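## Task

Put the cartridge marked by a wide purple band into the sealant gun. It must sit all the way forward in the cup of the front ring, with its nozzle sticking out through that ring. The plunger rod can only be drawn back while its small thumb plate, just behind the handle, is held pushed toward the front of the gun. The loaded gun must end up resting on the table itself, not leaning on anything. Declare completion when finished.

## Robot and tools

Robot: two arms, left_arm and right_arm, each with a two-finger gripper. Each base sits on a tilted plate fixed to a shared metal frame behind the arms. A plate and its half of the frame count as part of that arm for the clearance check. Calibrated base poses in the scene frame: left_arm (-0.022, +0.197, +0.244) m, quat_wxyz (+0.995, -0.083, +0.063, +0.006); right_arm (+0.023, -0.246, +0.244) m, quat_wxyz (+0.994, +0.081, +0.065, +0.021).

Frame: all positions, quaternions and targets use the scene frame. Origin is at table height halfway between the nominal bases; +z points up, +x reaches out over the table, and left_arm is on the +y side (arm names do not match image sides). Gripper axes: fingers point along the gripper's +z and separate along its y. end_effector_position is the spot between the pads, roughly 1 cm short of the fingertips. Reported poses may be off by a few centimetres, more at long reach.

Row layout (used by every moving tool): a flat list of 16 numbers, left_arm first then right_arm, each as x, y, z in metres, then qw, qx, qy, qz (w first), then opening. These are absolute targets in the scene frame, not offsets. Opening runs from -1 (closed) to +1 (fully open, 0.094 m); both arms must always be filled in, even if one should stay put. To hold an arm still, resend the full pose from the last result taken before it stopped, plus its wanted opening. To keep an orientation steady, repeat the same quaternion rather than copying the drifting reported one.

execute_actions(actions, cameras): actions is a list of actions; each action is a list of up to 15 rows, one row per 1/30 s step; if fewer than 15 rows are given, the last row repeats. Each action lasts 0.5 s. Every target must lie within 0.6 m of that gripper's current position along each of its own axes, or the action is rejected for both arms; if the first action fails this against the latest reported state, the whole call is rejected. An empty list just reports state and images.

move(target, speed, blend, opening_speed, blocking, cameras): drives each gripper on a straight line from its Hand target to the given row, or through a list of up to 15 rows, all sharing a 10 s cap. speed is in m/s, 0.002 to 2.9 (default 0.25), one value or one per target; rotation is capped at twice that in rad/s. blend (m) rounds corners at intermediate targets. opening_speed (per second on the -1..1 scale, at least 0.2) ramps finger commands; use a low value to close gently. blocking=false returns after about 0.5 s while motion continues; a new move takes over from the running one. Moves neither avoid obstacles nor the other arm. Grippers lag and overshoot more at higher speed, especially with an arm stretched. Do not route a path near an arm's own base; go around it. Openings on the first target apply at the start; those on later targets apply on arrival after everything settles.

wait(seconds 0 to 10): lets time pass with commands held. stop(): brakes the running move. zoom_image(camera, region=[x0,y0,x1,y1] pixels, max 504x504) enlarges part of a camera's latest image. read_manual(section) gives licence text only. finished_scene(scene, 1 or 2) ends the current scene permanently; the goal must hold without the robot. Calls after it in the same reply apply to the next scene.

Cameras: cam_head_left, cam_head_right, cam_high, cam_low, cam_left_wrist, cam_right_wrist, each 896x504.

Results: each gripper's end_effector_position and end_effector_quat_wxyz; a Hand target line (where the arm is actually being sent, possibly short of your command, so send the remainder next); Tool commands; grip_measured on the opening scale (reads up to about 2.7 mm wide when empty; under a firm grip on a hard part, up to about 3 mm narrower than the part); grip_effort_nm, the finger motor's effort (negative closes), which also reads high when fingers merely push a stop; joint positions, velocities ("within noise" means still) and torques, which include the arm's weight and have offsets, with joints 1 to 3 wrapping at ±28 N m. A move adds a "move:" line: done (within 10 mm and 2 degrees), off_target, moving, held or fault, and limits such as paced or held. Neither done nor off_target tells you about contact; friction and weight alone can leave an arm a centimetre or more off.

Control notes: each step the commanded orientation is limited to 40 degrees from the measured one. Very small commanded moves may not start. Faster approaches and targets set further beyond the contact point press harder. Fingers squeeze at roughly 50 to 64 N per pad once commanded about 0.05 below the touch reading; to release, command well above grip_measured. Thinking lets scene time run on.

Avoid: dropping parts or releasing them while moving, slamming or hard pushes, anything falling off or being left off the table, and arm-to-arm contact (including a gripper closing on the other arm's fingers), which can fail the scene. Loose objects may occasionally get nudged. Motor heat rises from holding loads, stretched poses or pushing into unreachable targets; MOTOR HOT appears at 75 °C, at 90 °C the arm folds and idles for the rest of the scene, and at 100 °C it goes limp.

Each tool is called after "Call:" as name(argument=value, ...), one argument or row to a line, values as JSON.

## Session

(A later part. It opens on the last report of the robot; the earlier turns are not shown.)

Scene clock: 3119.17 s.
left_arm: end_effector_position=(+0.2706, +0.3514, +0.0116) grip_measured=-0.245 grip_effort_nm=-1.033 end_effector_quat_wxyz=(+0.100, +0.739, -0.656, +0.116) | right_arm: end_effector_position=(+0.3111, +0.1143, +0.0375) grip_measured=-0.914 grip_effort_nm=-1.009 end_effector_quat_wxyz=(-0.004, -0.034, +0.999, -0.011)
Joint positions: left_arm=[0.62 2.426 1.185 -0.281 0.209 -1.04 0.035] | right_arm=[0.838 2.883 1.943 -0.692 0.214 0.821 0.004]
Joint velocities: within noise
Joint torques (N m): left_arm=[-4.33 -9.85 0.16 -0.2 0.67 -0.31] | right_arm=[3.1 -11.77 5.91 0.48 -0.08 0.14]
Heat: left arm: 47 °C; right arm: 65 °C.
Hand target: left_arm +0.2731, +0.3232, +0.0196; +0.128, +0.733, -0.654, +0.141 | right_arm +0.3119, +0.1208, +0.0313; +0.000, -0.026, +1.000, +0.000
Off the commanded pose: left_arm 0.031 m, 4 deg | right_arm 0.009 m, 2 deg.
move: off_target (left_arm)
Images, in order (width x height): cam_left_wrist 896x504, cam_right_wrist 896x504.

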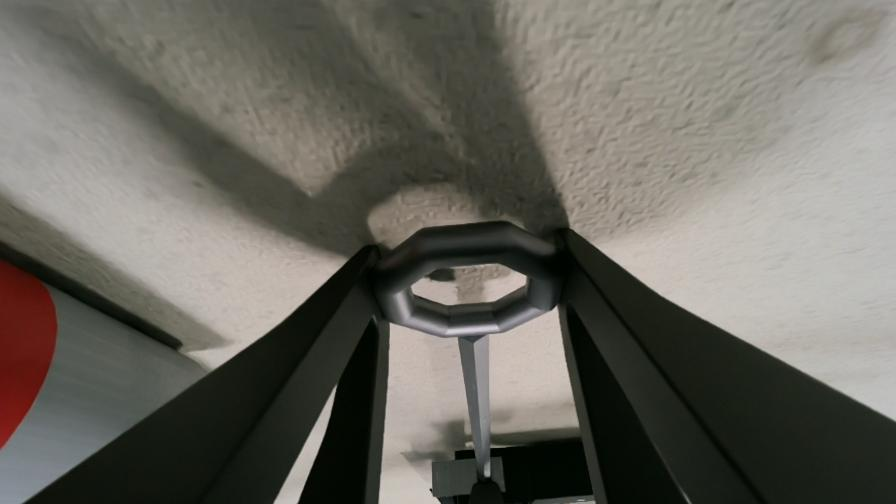

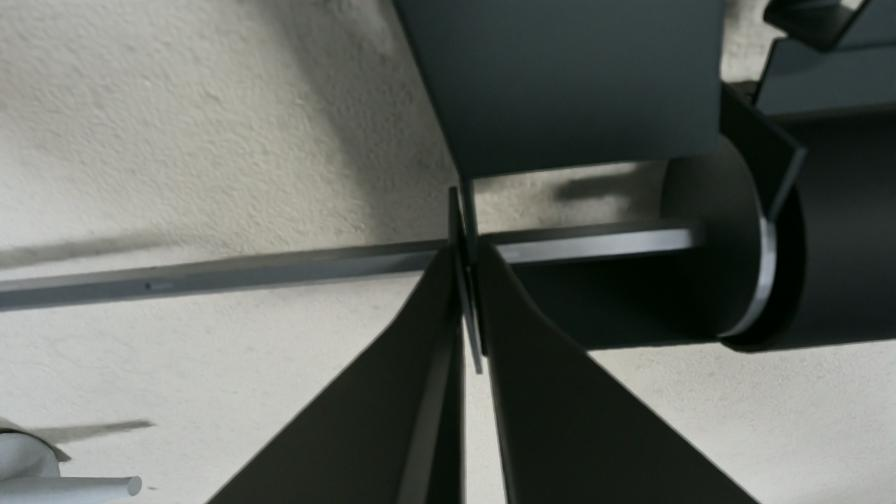

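Call:
move(
  target=[
    [0.274,0.348,0.018,0.1271,0.7324,-0.6536,0.1424,-0.45,0.312,0.119,0.033,0,-0.026,0.9997,0,-0.97],
    [0.274,0.350,0.018,0.1271,0.7324,-0.6536,0.1424,-0.45,0.312,0.119,0.033,0,-0.026,0.9997,0,-0.4],
    [0.274,0.350,0.018,0.1271,0.7324,-0.6536,0.1424,-0.45,0.312,0.117,0.14,0,-0.026,0.9997,0,-0.4],
    [0.274,0.350,0.018,0.1271,0.7324,-0.6536,0.1424,-0.45,0.42,0.0,0.18,-0.15,0,0.985,0,-0.4],
    [0.274,0.350,0.018,0.1271,0.7324,-0.6536,0.1424,-0.45,0.425,-0.10,0.085,-0.2164,0,0.9763,0,0.4],
  ],
  speed=0.15,
  opening_speed=0.8,
  cameras=["cam_left_wrist","cam_right_wrist"],
)

Scene clock: 3130.07 s.
left_arm: end_effector_position=(+0.2733, +0.3542, +0.0178) grip_measured=-0.245 grip_effort_nm=-1.028 end_effector_quat_wxyz=(+0.114, +0.734, -0.657, +0.127) | right_arm: end_effector_position=(+0.4192, -0.1045, +0.0869) grip_measured=+0.397 grip_effort_nm=0.168 end_effector_quat_wxyz=(-0.227, +0.003, +0.974, -0.003)
Joint positions: left_arm=[0.634 2.426 1.227 -0.351 0.237 -1.015 0.035] | right_arm=[0.255 2.907 2.384 -1.405 0.05 0.35 0.066]
Joint velocities: within noise
Joint torques (N m): left_arm=[-0.29 -8.02 4.18 -0.27 0.45 0.12] | right_arm=[3.43 -12.75 7.27 -0.56 -0.02 -0.02]
Heat: left arm: 47 °C; right arm: 67 °C.
Hand target: left_arm +0.2741, +0.3501, +0.0182; +0.126, +0.733, -0.654, +0.142 | right_arm +0.4249, -0.1001, +0.0851; -0.216, +0.000, +0.976, +0.000
Off the commanded pose: left_arm 0.004 m, 2 deg | right_arm 0.008 m, 1 deg.
move: done
Images, in order (width x height): cam_left_wrist 896x504, cam_right_wrist 896x504.

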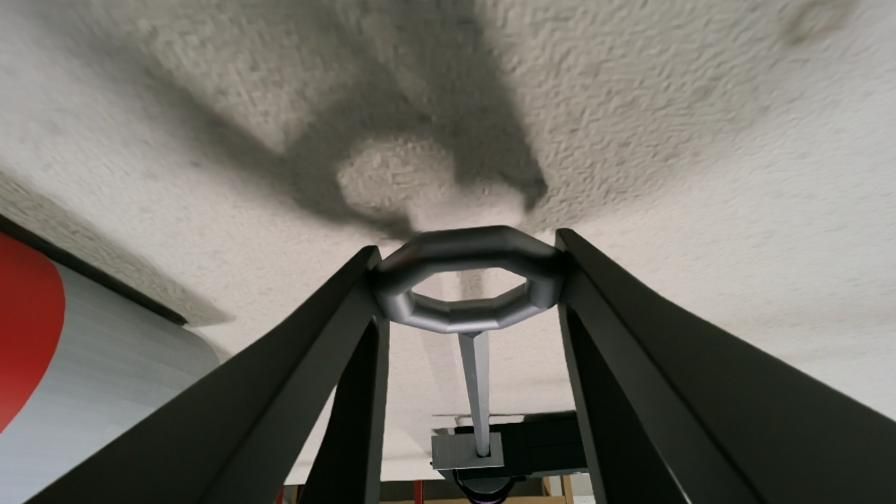

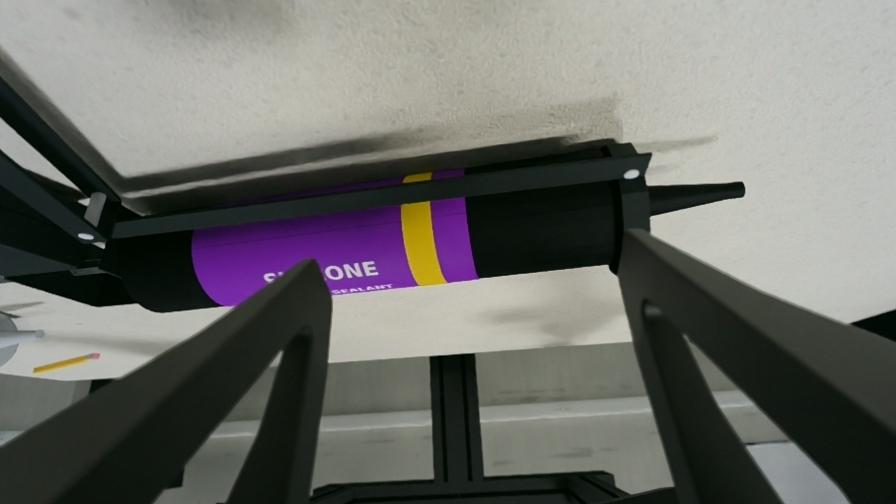

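Call:
zoom_image(
  camera="cam_right_wrist",
  region=[540, 120, 760, 290],
)

Call:
zoom_image(
  camera="cam_right_wrist",
  region=[20, 160, 260, 320],
)

Scaled by 2.291 from the camera's 896x504 image, which has a finer 1280x720 frame.

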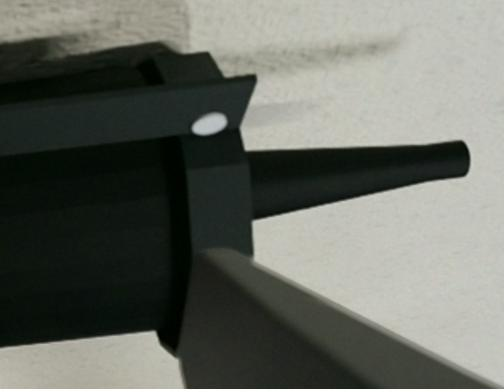

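Scaled by 2.100 from the camera's 896x504 image, which has a finer 1280x720 frame.

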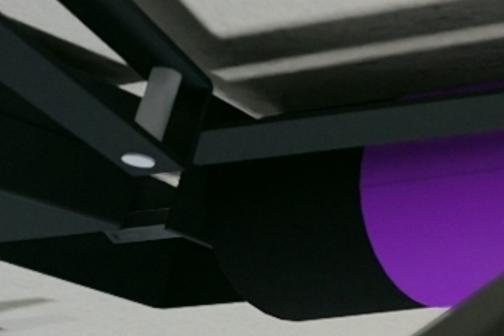

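Call:
move(
  target=[
    [0.274,0.350,0.018,0.1271,0.7324,-0.6536,0.1424,-0.45,0.40,-0.15,0.18,-0.2,0.3,0.93,0.05,0.0],
    [0.274,0.350,0.018,0.1271,0.7324,-0.6536,0.1424,-0.45,0.335,-0.26,0.15,-0.153,0.690,0.690,0.153,0.0],
    [0.274,0.350,0.018,0.1271,0.7324,-0.6536,0.1424,-0.45,0.335,-0.225,0.08,-0.153,0.690,0.690,0.153,0.0],
  ],
  speed=0.15,
  cameras=["cam_head_right","cam_right_wrist"],
)

Scene clock: 3158.90 s.
left_arm: end_effector_position=(+0.2733, +0.3542, +0.0178) grip_measured=-0.245 grip_effort_nm=-1.033 end_effector_quat_wxyz=(+0.114, +0.734, -0.657, +0.127) | right_arm: end_effector_position=(+0.3344, -0.2303, +0.0817) grip_measured=+0.003 grip_effort_nm=-0.120 end_effector_quat_wxyz=(-0.151, +0.692, +0.690, +0.149)
Joint positions: left_arm=[0.634 2.426 1.227 -0.351 0.237 -1.015 0.035] | right_arm=[-0.22 2.187 0.942 -0.248 -0.287 1.378 0.047]
Joint velocities: within noise
Joint torques (N m): left_arm=[-0.32 -7.98 4.14 -0.28 0.43 0.11] | right_arm=[2.41 -8.13 2.59 0.17 -0.27 0.09]
Heat: left arm: 46 °C; right arm: 66 °C.
Hand target: left_arm +0.2741, +0.3501, +0.0182; +0.126, +0.733, -0.654, +0.142 | right_arm +0.3349, -0.2251, +0.0801; -0.153, +0.690, +0.690, +0.153
Off the commanded pose: left_arm 0.004 m, 2 deg | right_arm 0.006 m, 1 deg.
move: done
Images, in order (width x height): cam_head_right 896x504, cam_right_wrist 896x504.

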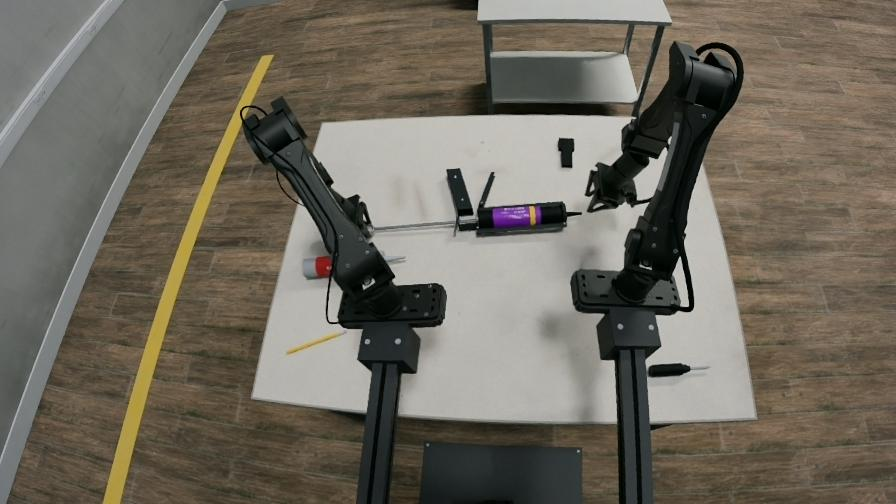

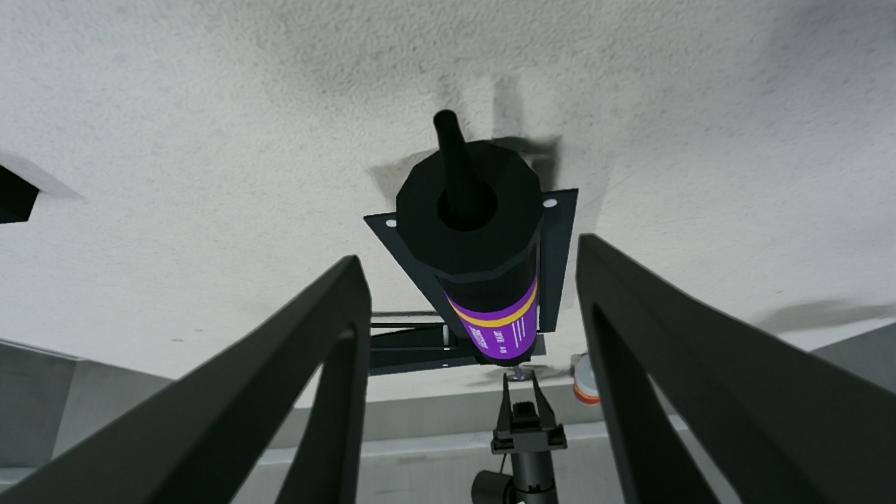

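Call:
move(
  target=[
    [0.274,0.350,0.018,0.1271,0.7324,-0.6536,0.1424,-0.45,0.337,-0.215,0.050,-0.153,0.690,0.690,0.153,0.0],
    [0.274,0.350,0.018,0.1271,0.7324,-0.6536,0.1424,-0.45,0.336,-0.200,0.025,-0.153,0.690,0.690,0.153,0.0],
  ],
  speed=0.1,
  cameras=["cam_right_wrist","cam_head_right"],
)

Scene clock: 3167.03 s.
left_arm: end_effector_position=(+0.2733, +0.3542, +0.0178) grip_measured=-0.245 grip_effort_nm=-1.028 end_effector_quat_wxyz=(+0.114, +0.734, -0.657, +0.127) | right_arm: end_effector_position=(+0.3322, -0.2043, +0.0271) grip_measured=+0.003 grip_effort_nm=-0.120 end_effector_quat_wxyz=(-0.155, +0.692, +0.689, +0.149)
Joint positions: left_arm=[0.634 2.426 1.227 -0.351 0.237 -1.015 0.035] | right_arm=[-0.166 2.403 0.983 -0.065 -0.287 1.434 0.047]
Joint velocities: within noise
Joint torques (N m): left_arm=[-0.32 -7.9 4.16 -0.28 0.45 0.12] | right_arm=[2.61 -8.31 2.67 0.25 -0.19 0.12]
Heat: left arm: 46 °C; right arm: 64 °C.
Hand target: left_arm +0.2741, +0.3501, +0.0182; +0.126, +0.733, -0.654, +0.142 | right_arm +0.3359, -0.2001, +0.0251; -0.153, +0.690, +0.690, +0.153
Off the commanded pose: left_arm 0.004 m, 2 deg | right_arm 0.006 m, 1 deg.
move: done
Images, in order (width x height): cam_head_right 896x504, cam_right_wrist 896x504.

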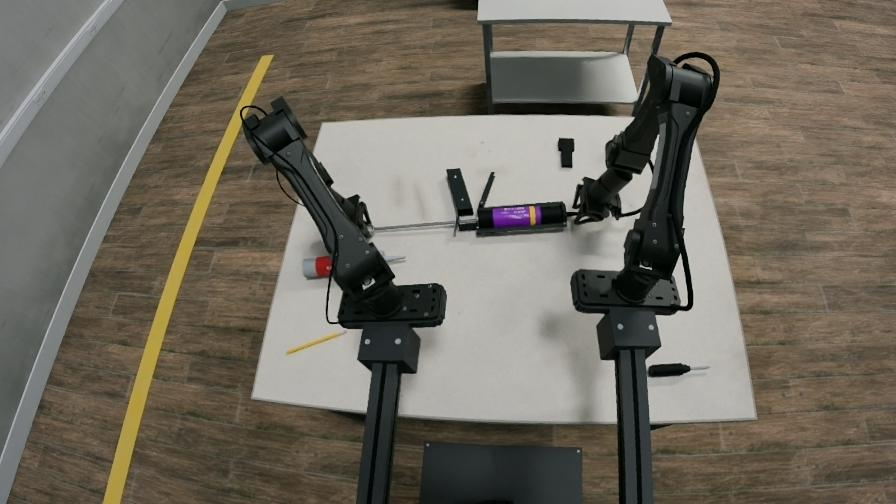

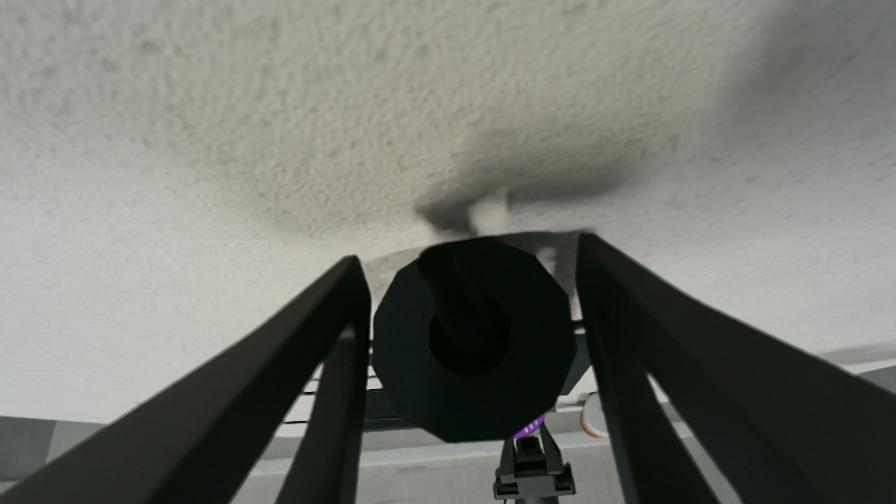

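Call:
move(
  target=[
    [0.274,0.350,0.018,0.1271,0.7324,-0.6536,0.1424,-0.45,0.342,-0.200,0.026,-0.153,0.690,0.690,0.153,0.0],
  ],
  speed=0.1,
  cameras=["cam_right_wrist"],
)

Scene clock: 3172.13 s.
left_arm: end_effector_position=(+0.2733, +0.3542, +0.0178) grip_measured=-0.245 grip_effort_nm=-1.033 end_effector_quat_wxyz=(+0.114, +0.734, -0.657, +0.127) | right_arm: end_effector_position=(+0.3445, -0.2062, +0.0283) grip_measured=+0.003 grip_effort_nm=-0.125 end_effector_quat_wxyz=(-0.145, +0.692, +0.689, +0.157)
Joint positions: left_arm=[0.634 2.426 1.227 -0.351 0.237 -1.015 0.035] | right_arm=[-0.166 2.403 1.008 -0.063 -0.287 1.437 0.047]
Joint velocities: within noise
Joint torques (N m): left_arm=[-0.12 -8.21 4.15 -0.27 0.43 0.13] | right_arm=[2.85 -8.21 2.73 0.05 -0.21 0.07]
Heat: left arm: 46 °C; right arm: 63 °C.
Hand target: left_arm +0.2741, +0.3501, +0.0182; +0.126, +0.733, -0.654, +0.142 | right_arm +0.3420, -0.2002, +0.0261; -0.153, +0.690, +0.690, +0.153
Off the commanded pose: left_arm 0.004 m, 2 deg | right_arm 0.007 m, 1 deg.
move: done
Images, in order (width x height): cam_right_wrist 896x504.

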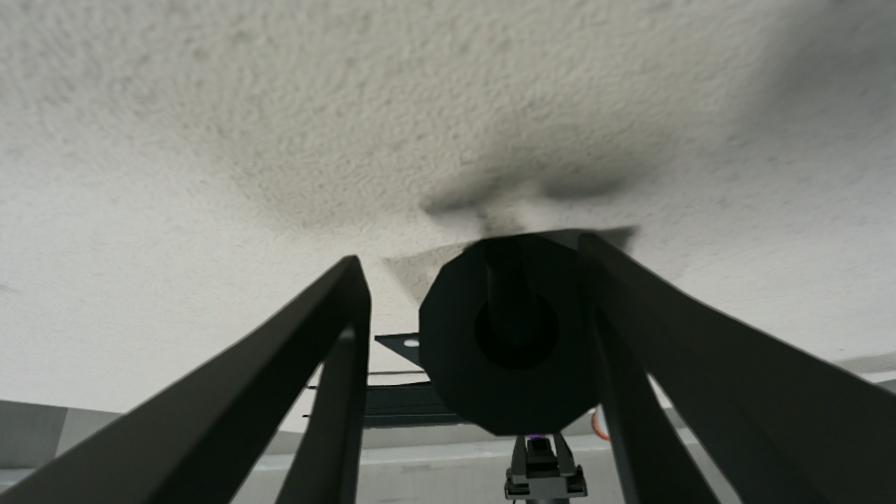

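Call:
move(
  target=[
    [0.274,0.350,0.018,0.1271,0.7324,-0.6536,0.1424,-0.45,0.335,-0.199,0.026,-0.153,0.690,0.690,0.153,0.0],
  ],
  speed=0.1,
  cameras=["cam_right_wrist"],
)

Scene clock: 3174.83 s.
left_arm: end_effector_position=(+0.2733, +0.3542, +0.0178) grip_measured=-0.245 grip_effort_nm=-1.028 end_effector_quat_wxyz=(+0.114, +0.734, -0.657, +0.127) | right_arm: end_effector_position=(+0.3362, -0.2049, +0.0274) grip_measured=+0.003 grip_effort_nm=-0.125 end_effector_quat_wxyz=(-0.151, +0.693, +0.689, +0.151)
Joint positions: left_arm=[0.634 2.426 1.227 -0.351 0.237 -1.015 0.035] | right_arm=[-0.166 2.403 0.99 -0.062 -0.287 1.438 0.047]
Joint velocities: within noise
Joint torques (N m): left_arm=[-0.18 -8.08 4.1 -0.29 0.44 0.12] | right_arm=[2.96 -8.61 1.57 0.27 -0.22 0.08]
Heat: left arm: 46 °C; right arm: 62 °C.
Hand target: left_arm +0.2741, +0.3501, +0.0182; +0.126, +0.733, -0.654, +0.142 | right_arm +0.3348, -0.1991, +0.0261; -0.153, +0.690, +0.690, +0.153
Off the commanded pose: left_arm 0.004 m, 2 deg | right_arm 0.006 m, 0 deg.
move: done
Images, in order (width x height): cam_right_wrist 896x504.

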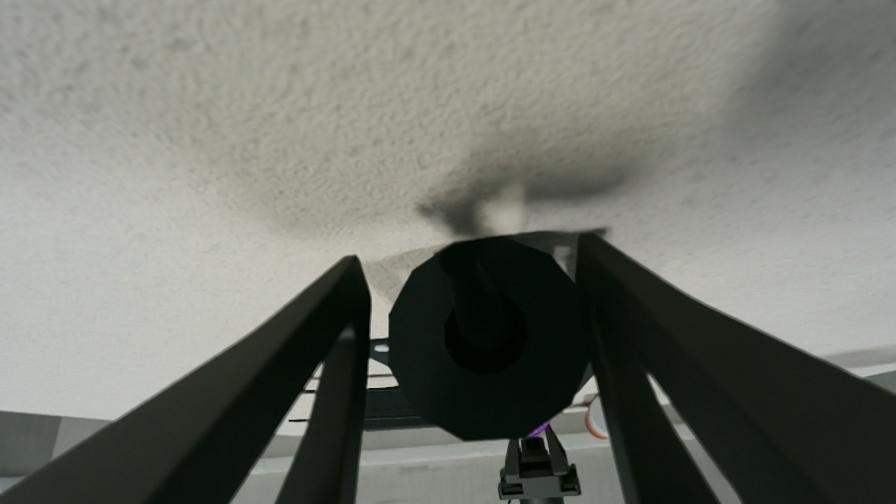

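Call:
move(
  target=[
    [0.274,0.350,0.018,0.1271,0.7324,-0.6536,0.1424,-0.45,0.335,-0.199,0.026,-0.153,0.690,0.690,0.153,-0.9],
  ],
  speed=0.1,
  opening_speed=0.4,
  cameras=["cam_right_wrist","cam_head_right"],
)

Scene clock: 3179.97 s.
left_arm: end_effector_position=(+0.2733, +0.3542, +0.0178) grip_measured=-0.245 grip_effort_nm=-1.028 end_effector_quat_wxyz=(+0.114, +0.734, -0.657, +0.127) | right_arm: end_effector_position=(+0.3367, -0.2050, +0.0273) grip_measured=-0.860 grip_effort_nm=-0.989 end_effector_quat_wxyz=(-0.150, +0.691, +0.690, +0.152)
Joint positions: left_arm=[0.634 2.426 1.227 -0.351 0.237 -1.015 0.035] | right_arm=[-0.166 2.403 0.99 -0.06 -0.287 1.433 0.007]
Joint velocities: within noise
Joint torques (N m): left_arm=[-0.21 -7.94 4.08 -0.3 0.41 0.11] | right_arm=[2.88 -8.62 1.57 0.25 -0.21 0.11]
Heat: left arm: 46 °C; right arm: 61 °C.
Hand target: left_arm +0.2741, +0.3501, +0.0182; +0.126, +0.733, -0.654, +0.142 | right_arm +0.3349, -0.1991, +0.0260; -0.153, +0.690, +0.690, +0.153
Off the commanded pose: left_arm 0.004 m, 2 deg | right_arm 0.006 m, 0 deg.
move: done
Images, in order (width x height): cam_head_right 896x504, cam_right_wrist 896x504.

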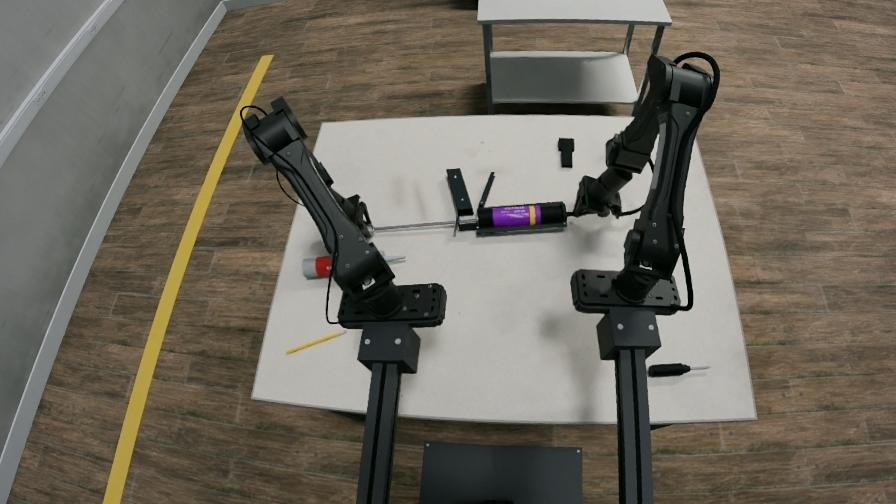

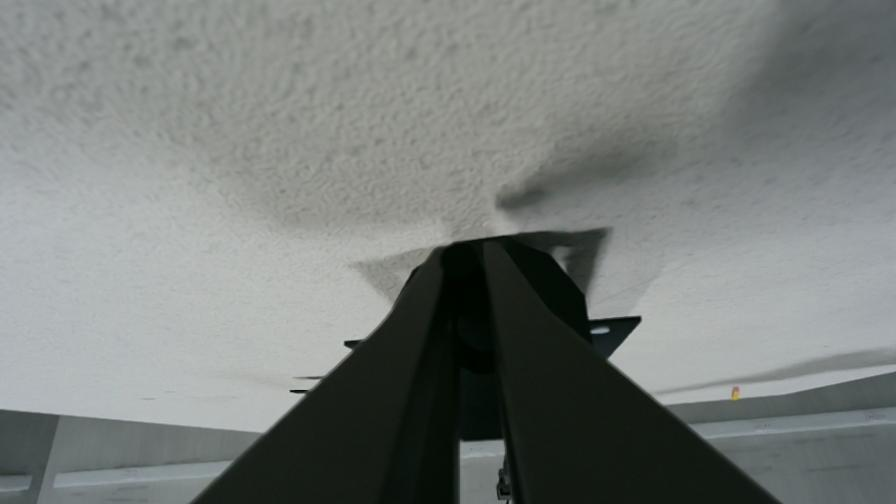

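Call:
move(
  target=[
    [0.274,0.352,0.018,0.1271,0.7324,-0.6536,0.1424,-0.45,0.336,-0.212,0.028,-0.153,0.690,0.690,0.153,-0.92],
  ],
  speed=0.04,
  cameras=["cam_right_wrist","cam_head_right"],
)

Call:
zoom_image(
  camera="cam_head_right",
  region=[440, 170, 590, 250],
)

Scene clock: 3183.43 s.
left_arm: end_effector_position=(+0.2733, +0.3545, +0.0188) grip_measured=-0.245 grip_effort_nm=-1.028 end_effector_quat_wxyz=(+0.116, +0.734, -0.657, +0.129) | right_arm: end_effector_position=(+0.3346, -0.2073, +0.0274) grip_measured=-0.864 grip_effort_nm=-1.004 end_effector_quat_wxyz=(-0.153, +0.684, +0.696, +0.154)
Joint positions: left_arm=[0.636 2.426 1.233 -0.362 0.241 -1.011 0.035] | right_arm=[-0.177 2.403 0.99 -0.069 -0.294 1.402 0.006]
Joint velocities: within noise
Joint torques (N m): left_arm=[0.06 -7.9 4.18 -0.24 0.38 0.13] | right_arm=[0.43 -9.51 2.36 0 -0.18 0]
Heat: left arm: 46 °C; right arm: 61 °C.
Hand target: left_arm +0.2740, +0.3521, +0.0181; +0.126, +0.733, -0.653, +0.142 | right_arm +0.3359, -0.2120, +0.0280; -0.153, +0.690, +0.690, +0.153
Off the commanded pose: left_arm 0.003 m, 2 deg | right_arm 0.005 m, 1 deg.
move: done
Images, in order (width x height): cam_head_right 896x504, cam_right_wrist 896x504.

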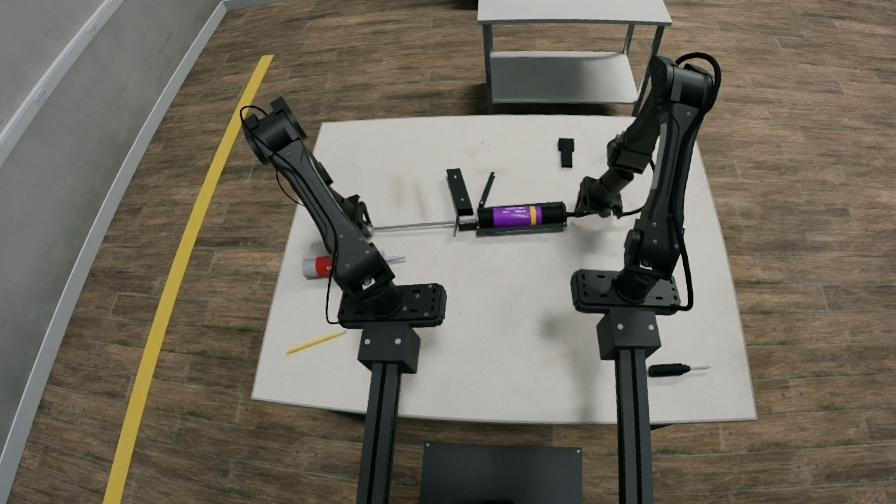

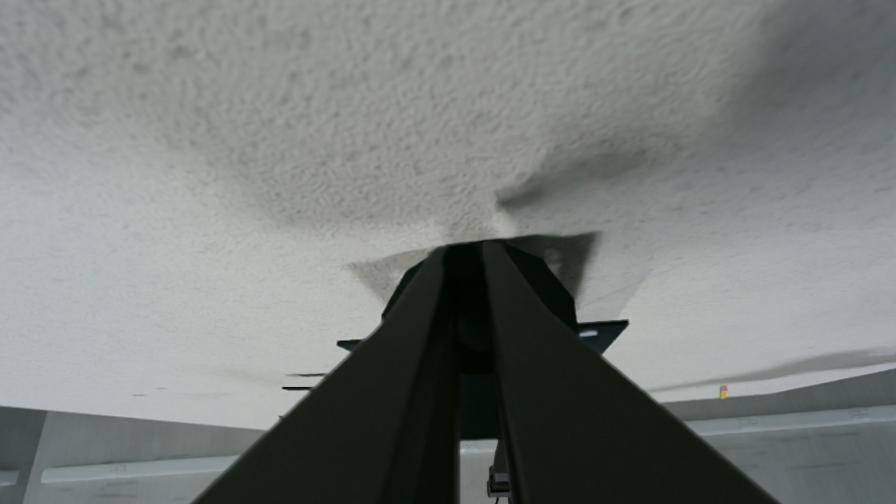

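Scaled by 3.360 from the camera's 896x504 image, which has a finer 1280x720 frame.

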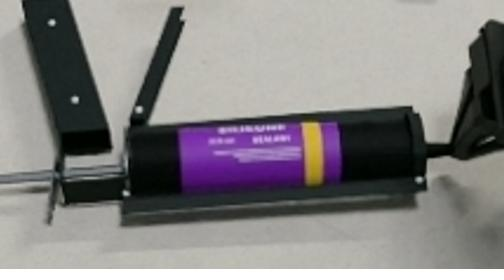

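Call:
move(
  target=[
    [0.274,0.354,0.018,0.1271,0.7324,-0.6536,0.1424,-0.45,0.336,-0.224,0.029,-0.153,0.690,0.690,0.153,-0.92],
  ],
  speed=0.04,
  cameras=["cam_right_wrist","cam_head_right"],
)

Call:
zoom_image(
  camera="cam_head_right",
  region=[440, 170, 590, 250],
)

Scene clock: 3186.77 s.
left_arm: end_effector_position=(+0.2718, +0.3497, +0.0206) grip_measured=-0.245 grip_effort_nm=-1.028 end_effector_quat_wxyz=(+0.126, +0.732, -0.656, +0.136) | right_arm: end_effector_position=(+0.3320, -0.2136, +0.0275) grip_measured=-0.864 grip_effort_nm=-1.004 end_effector_quat_wxyz=(-0.159, +0.681, +0.696, +0.160)
Joint positions: left_arm=[0.636 2.426 1.233 -0.38 0.258 -1.007 0.035] | right_arm=[-0.207 2.403 0.99 -0.083 -0.313 1.367 0.006]
Joint velocities: within noise
Joint torques (N m): left_arm=[0.44 -7.91 4.66 -0.18 0.24 0.15] | right_arm=[-0.18 -10.15 3.06 -0.15 -0.05 0.04]
Heat: left arm: 46 °C; right arm: 61 °C.
Hand target: left_arm +0.2740, +0.3541, +0.0181; +0.127, +0.733, -0.653, +0.142 | right_arm +0.3358, -0.2239, +0.0290; -0.153, +0.690, +0.690, +0.153
Off the commanded pose: left_arm 0.005 m, 1 deg | right_arm 0.011 m, 2 deg.
move: off_target (right_arm)
Images, in order (width x height): cam_head_right 896x504, cam_right_wrist 896x504.

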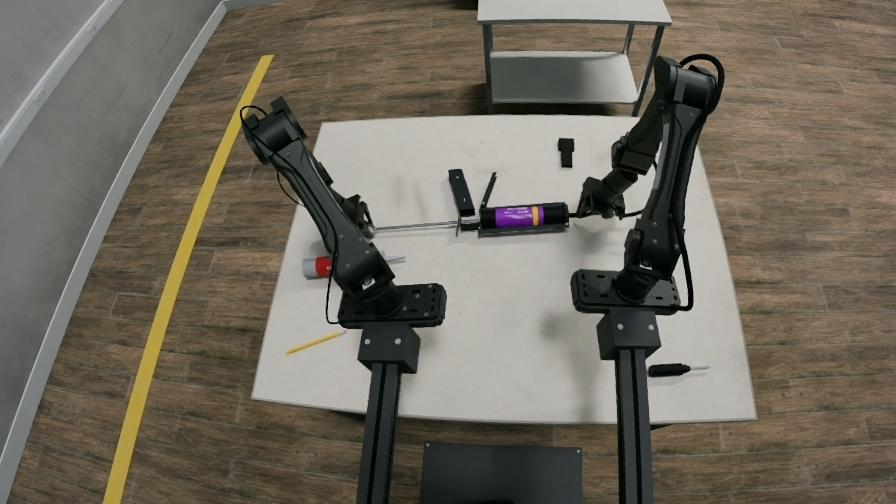

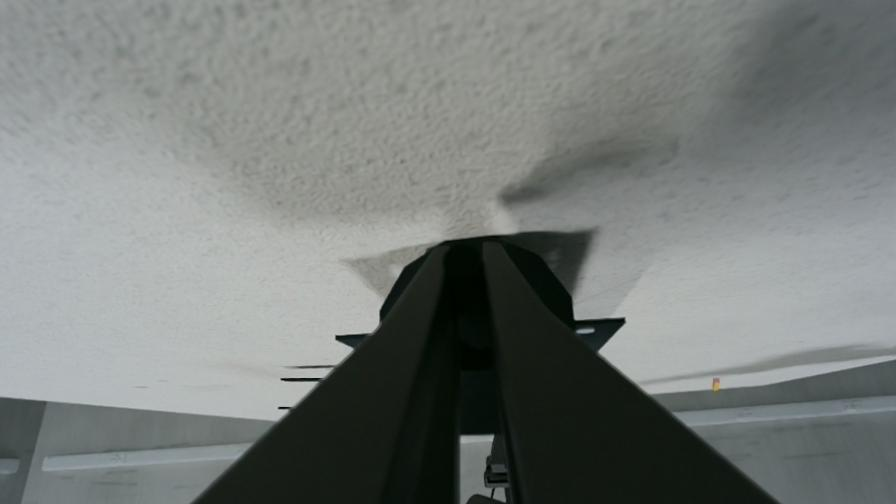

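Scaled by 3.360 from the camera's 896x504 image, which has a finer 1280x720 frame.

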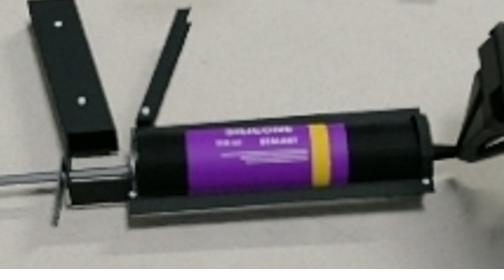

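Call:
move(
  target=[
    [0.274,0.354,0.018,0.1271,0.7324,-0.6536,0.1424,-0.45,0.335,-0.207,0.030,-0.153,0.690,0.690,0.153,-0.92],
    [0.274,0.354,0.018,0.1271,0.7324,-0.6536,0.1424,-0.45,0.335,-0.207,0.040,-0.153,0.690,0.690,0.153,-0.92],
  ],
  speed=0.04,
  cameras=["cam_right_wrist","cam_head_right"],
)

Call:
zoom_image(
  camera="cam_head_right",
  region=[440, 170, 590, 250],
)

Scene clock: 3192.63 s.
left_arm: end_effector_position=(+0.2730, +0.3517, +0.0206) grip_measured=-0.245 grip_effort_nm=-1.028 end_effector_quat_wxyz=(+0.124, +0.732, -0.657, +0.134) | right_arm: end_effector_position=(+0.3295, -0.2096, +0.0298) grip_measured=-0.864 grip_effort_nm=-1.004 end_effector_quat_wxyz=(-0.157, +0.689, +0.692, +0.149)
Joint positions: left_arm=[0.636 2.426 1.238 -0.38 0.253 -1.005 0.035] | right_arm=[-0.184 2.39 0.977 -0.082 -0.291 1.408 0.006]
Joint velocities: within noise
Joint torques (N m): left_arm=[0.38 -7.73 4.37 -0.16 0.28 0.11] | right_arm=[2.74 -12.3 1.24 -0.02 -0.2 0.18]
Heat: left arm: 46 °C; right arm: 61 °C.
Hand target: left_arm +0.2739, +0.3540, +0.0180; +0.127, +0.732, -0.654, +0.142 | right_arm +0.3348, -0.2069, +0.0396; -0.153, +0.690, +0.690, +0.153
Off the commanded pose: left_arm 0.004 m, 1 deg | right_arm 0.012 m, 1 deg.
move: off_target (right_arm)
Images, in order (width x height): cam_head_right 896x504, cam_right_wrist 896x504.

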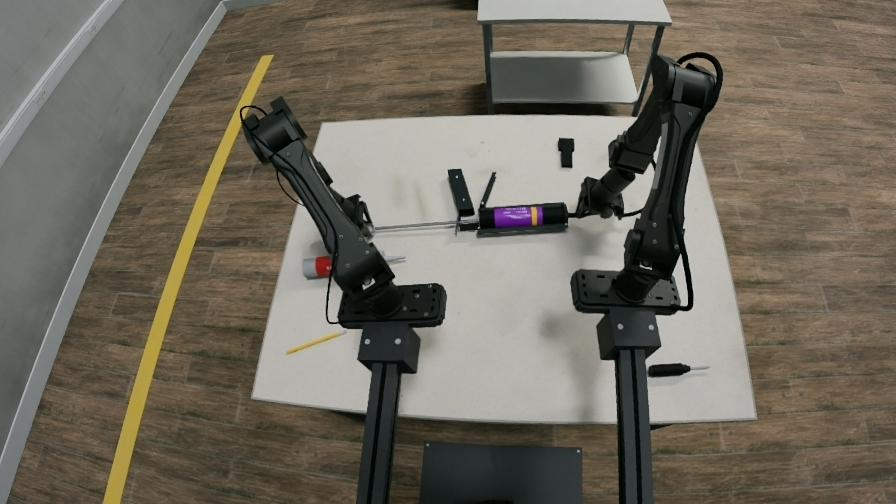

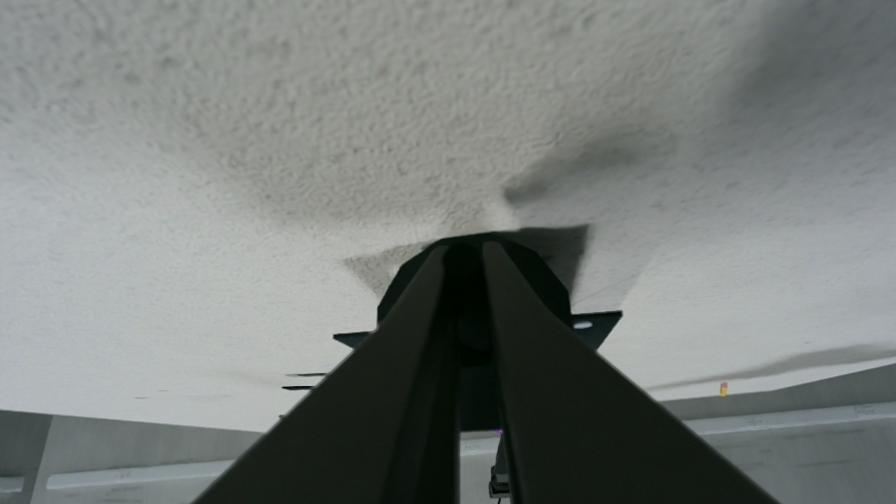

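Scaled by 3.360 from the camera's 896x504 image, which has a finer 1280x720 frame.

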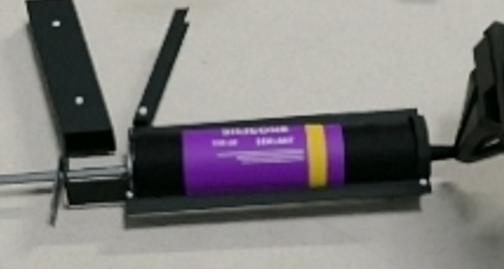

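Call:
move(
  target=[
    [0.274,0.354,0.018,0.1271,0.7324,-0.6536,0.1424,-0.45,0.336,-0.222,0.040,-0.153,0.690,0.690,0.153,-0.92],
  ],
  speed=0.04,
  cameras=["cam_right_wrist","cam_head_right"],
)

Call:
zoom_image(
  camera="cam_head_right",
  region=[440, 170, 590, 250],
)

Scene clock: 3195.33 s.
left_arm: end_effector_position=(+0.2722, +0.3506, +0.0210) grip_measured=-0.245 grip_effort_nm=-1.028 end_effector_quat_wxyz=(+0.126, +0.732, -0.656, +0.135) | right_arm: end_effector_position=(+0.3277, -0.2124, +0.0299) grip_measured=-0.865 grip_effort_nm=-1.009 end_effector_quat_wxyz=(-0.161, +0.684, +0.695, +0.152)
Joint positions: left_arm=[0.636 2.426 1.238 -0.385 0.256 -1.005 0.035] | right_arm=[-0.199 2.39 0.977 -0.091 -0.302 1.38 0.006]
Joint velocities: within noise
Joint torques (N m): left_arm=[0.42 -7.86 4.51 -0.13 0.27 0.11] | right_arm=[0.1 -12.57 2.52 -0.3 -0.11 0.01]
Heat: left arm: 46 °C; right arm: 61 °C.
Hand target: left_arm +0.2739, +0.3540, +0.0181; +0.127, +0.732, -0.654, +0.142 | right_arm +0.3357, -0.2218, +0.0395; -0.153, +0.690, +0.690, +0.153
Off the commanded pose: left_arm 0.005 m, 1 deg | right_arm 0.016 m, 1 deg.
move: off_target (right_arm)
Images, in order (width x height): cam_head_right 896x504, cam_right_wrist 896x504.

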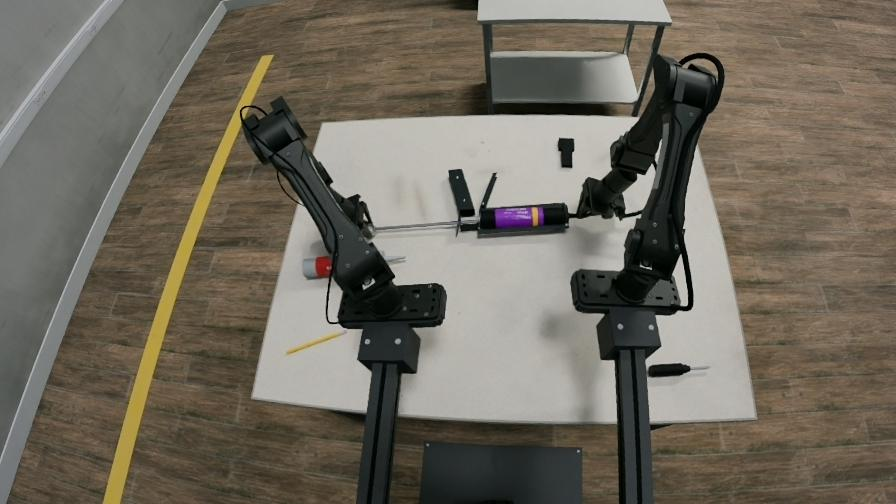

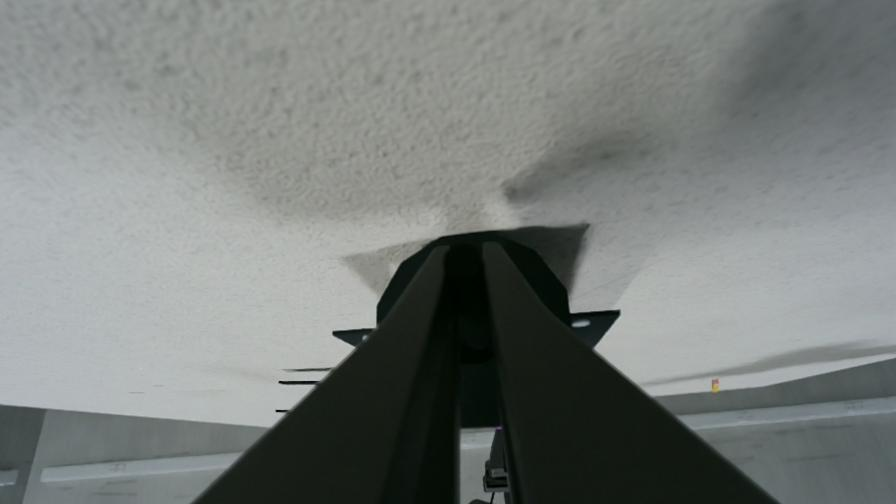

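Scaled by 3.360 from the camera's 896x504 image, which has a finer 1280x720 frame.

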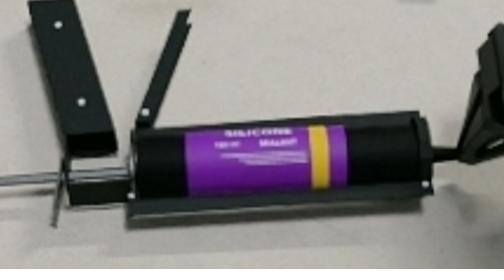

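Call:
move(
  target=[
    [0.274,0.354,0.018,0.1271,0.7324,-0.6536,0.1424,-0.45,0.333,-0.209,0.028,-0.153,0.690,0.690,0.153,-0.92],
    [0.274,0.354,0.018,0.1271,0.7324,-0.6536,0.1424,-0.45,0.333,-0.207,0.026,-0.153,0.690,0.690,0.153,-0.3],
    [0.274,0.354,0.018,0.1271,0.7324,-0.6536,0.1424,-0.45,0.333,-0.24,0.10,-0.153,0.690,0.690,0.153,-0.3],
    [0.274,0.354,0.018,0.1271,0.7324,-0.6536,0.1424,-0.45,0.34,-0.22,0.18,0.0,0.40,0.915,0.0,-0.3],
    [0.274,0.354,0.018,0.1271,0.7324,-0.6536,0.1424,-0.45,0.315,-0.15,0.10,0.342,0,0.9397,0,-0.3],
  ],
  speed=0.15,
  opening_speed=0.8,
  cameras=["cam_right_wrist","cam_head_right"],
)

Scene clock: 3211.07 s.
left_arm: end_effector_position=(+0.2721, +0.3506, +0.0210) grip_measured=-0.245 grip_effort_nm=-1.028 end_effector_quat_wxyz=(+0.127, +0.732, -0.656, +0.134) | right_arm: end_effector_position=(+0.3155, -0.1511, +0.0992) grip_measured=-0.303 grip_effort_nm=0.168 end_effector_quat_wxyz=(+0.335, +0.002, +0.942, +0.002)
Joint positions: left_arm=[0.636 2.426 1.238 -0.386 0.255 -1.005 0.035] | right_arm=[0.433 2.37 0.351 1.171 0.449 0.249 0.033]
Joint velocities: within noise
Joint torques (N m): left_arm=[0.38 -7.75 4.44 -0.16 0.31 0.12] | right_arm=[2.61 -5.65 -0.31 1.73 0.23 0.01]
Heat: left arm: 45 °C; right arm: 62 °C.
Hand target: left_arm +0.2739, +0.3540, +0.0181; +0.127, +0.733, -0.654, +0.142 | right_arm +0.3151, -0.1500, +0.1001; +0.342, +0.000, +0.940, +0.000
Off the commanded pose: left_arm 0.005 m, 1 deg | right_arm 0.002 m, 1 deg.
move: done
Images, in order (width x height): cam_head_right 896x504, cam_right_wrist 896x504.

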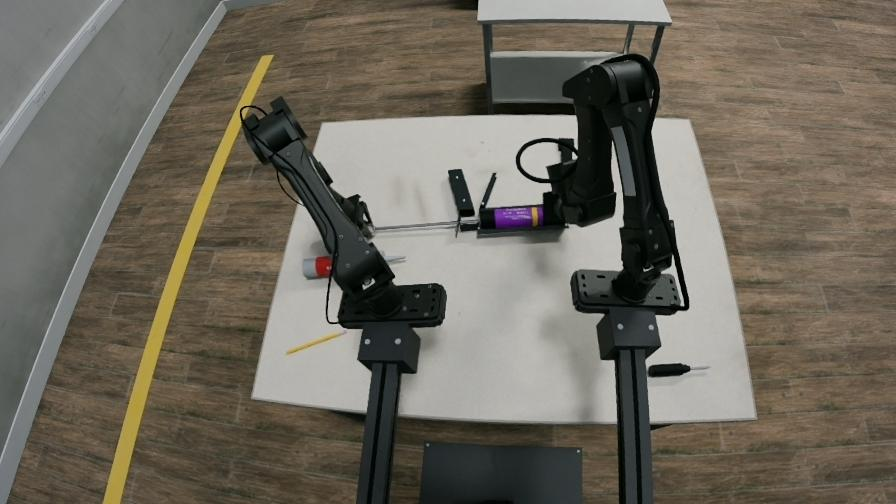

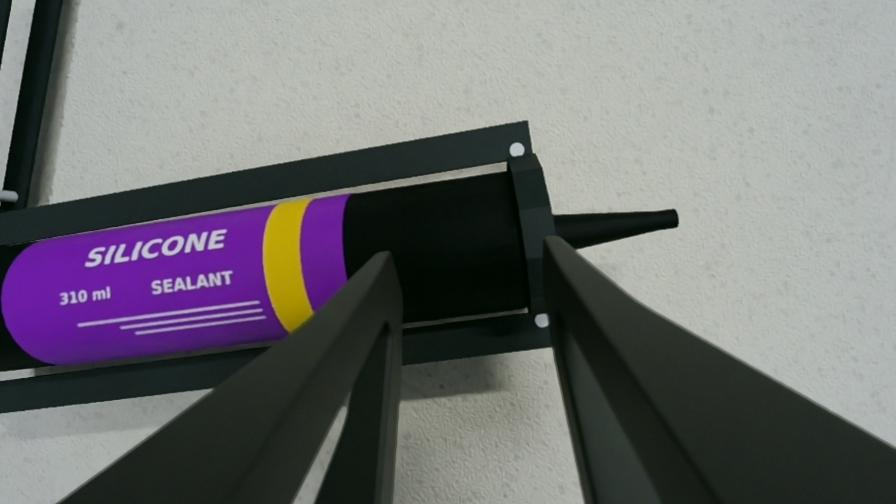

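Call:
zoom_image(
  camera="cam_right_wrist",
  region=[460, 110, 700, 340],
)

Scaled by 2.100 from the camera's 896x504 image, which has a finer 1280x720 frame.

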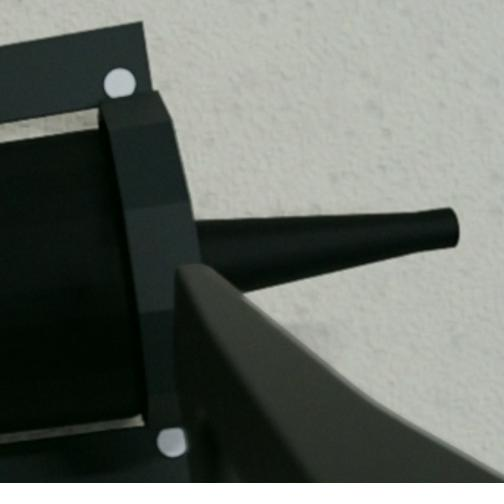

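Call:
move(
  target=[
    [0.274,0.354,0.018,0.1271,0.7324,-0.6536,0.1424,-0.45,0.40,-0.14,0.16,0,0,1,0,-0.3],
    [0.274,0.354,0.018,0.1271,0.7324,-0.6536,0.1424,-0.45,0.425,-0.14,0.06,-0.2588,0,0.9659,0,0.6],
  ],
  speed=0.15,
  opening_speed=0.8,
  cameras=["cam_right_wrist"],
)

Call:
zoom_image(
  camera="cam_right_wrist",
  region=[440, 120, 680, 320],
)

Scene clock: 3235.33 s.
left_arm: end_effector_position=(+0.2721, +0.3506, +0.0210) grip_measured=-0.245 grip_effort_nm=-1.023 end_effector_quat_wxyz=(+0.127, +0.732, -0.656, +0.134) | right_arm: end_effector_position=(+0.4273, -0.1402, +0.0621) grip_measured=+0.597 grip_effort_nm=0.168 end_effector_quat_wxyz=(-0.250, -0.001, +0.968, -0.005)
Joint positions: left_arm=[0.636 2.426 1.238 -0.386 0.255 -1.005 0.035] | right_arm=[0.171 3.064 2.621 -1.527 0.073 0.266 0.075]
Joint velocities: within noise
Joint torques (N m): left_arm=[0.39 -7.73 4.27 -0.13 0.25 0.12] | right_arm=[2.47 -12.22 7.38 -0.99 -0.15 -0.02]
Heat: left arm: 45 °C; right arm: 60 °C.
Hand target: left_arm +0.2739, +0.3540, +0.0181; +0.127, +0.733, -0.654, +0.142 | right_arm +0.4248, -0.1401, +0.0600; -0.258, +0.000, +0.966, +0.000
Off the commanded pose: left_arm 0.005 m, 1 deg | right_arm 0.003 m, 1 deg.
move: done
Images, in order (width x height): cam_right_wrist 896x504.

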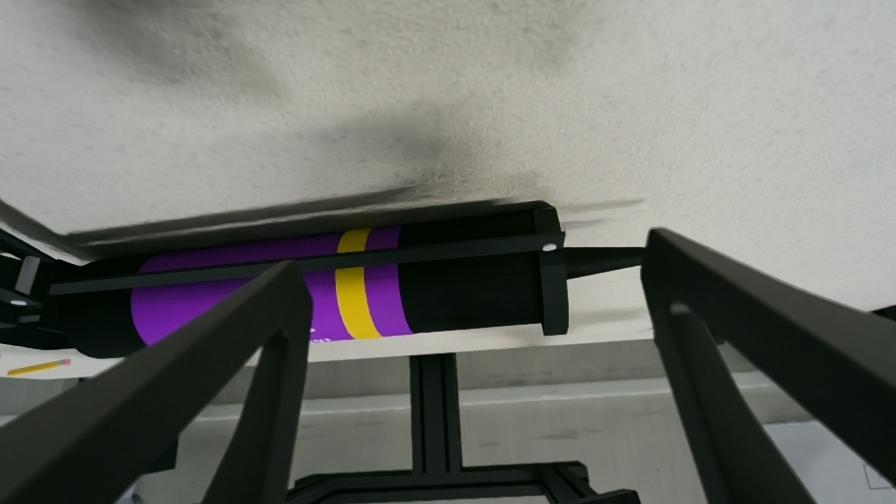

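Scaled by 2.100 from the camera's 896x504 image, which has a finer 1280x720 frame.

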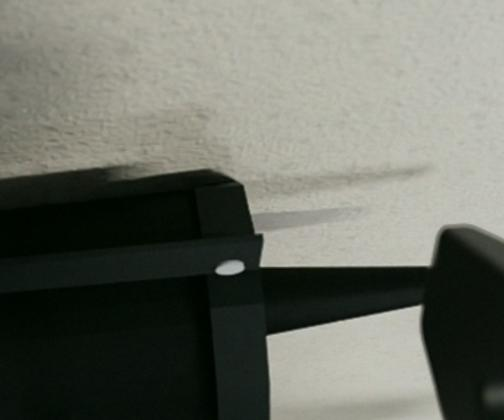

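Call:
zoom_image(
  camera="cam_right_wrist",
  region=[480, 180, 640, 350],
)

Scaled by 2.965 from the camera's 896x504 image, which has a finer 1280x720 frame.

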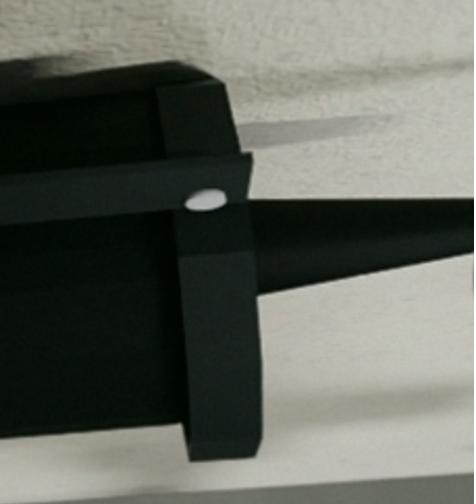

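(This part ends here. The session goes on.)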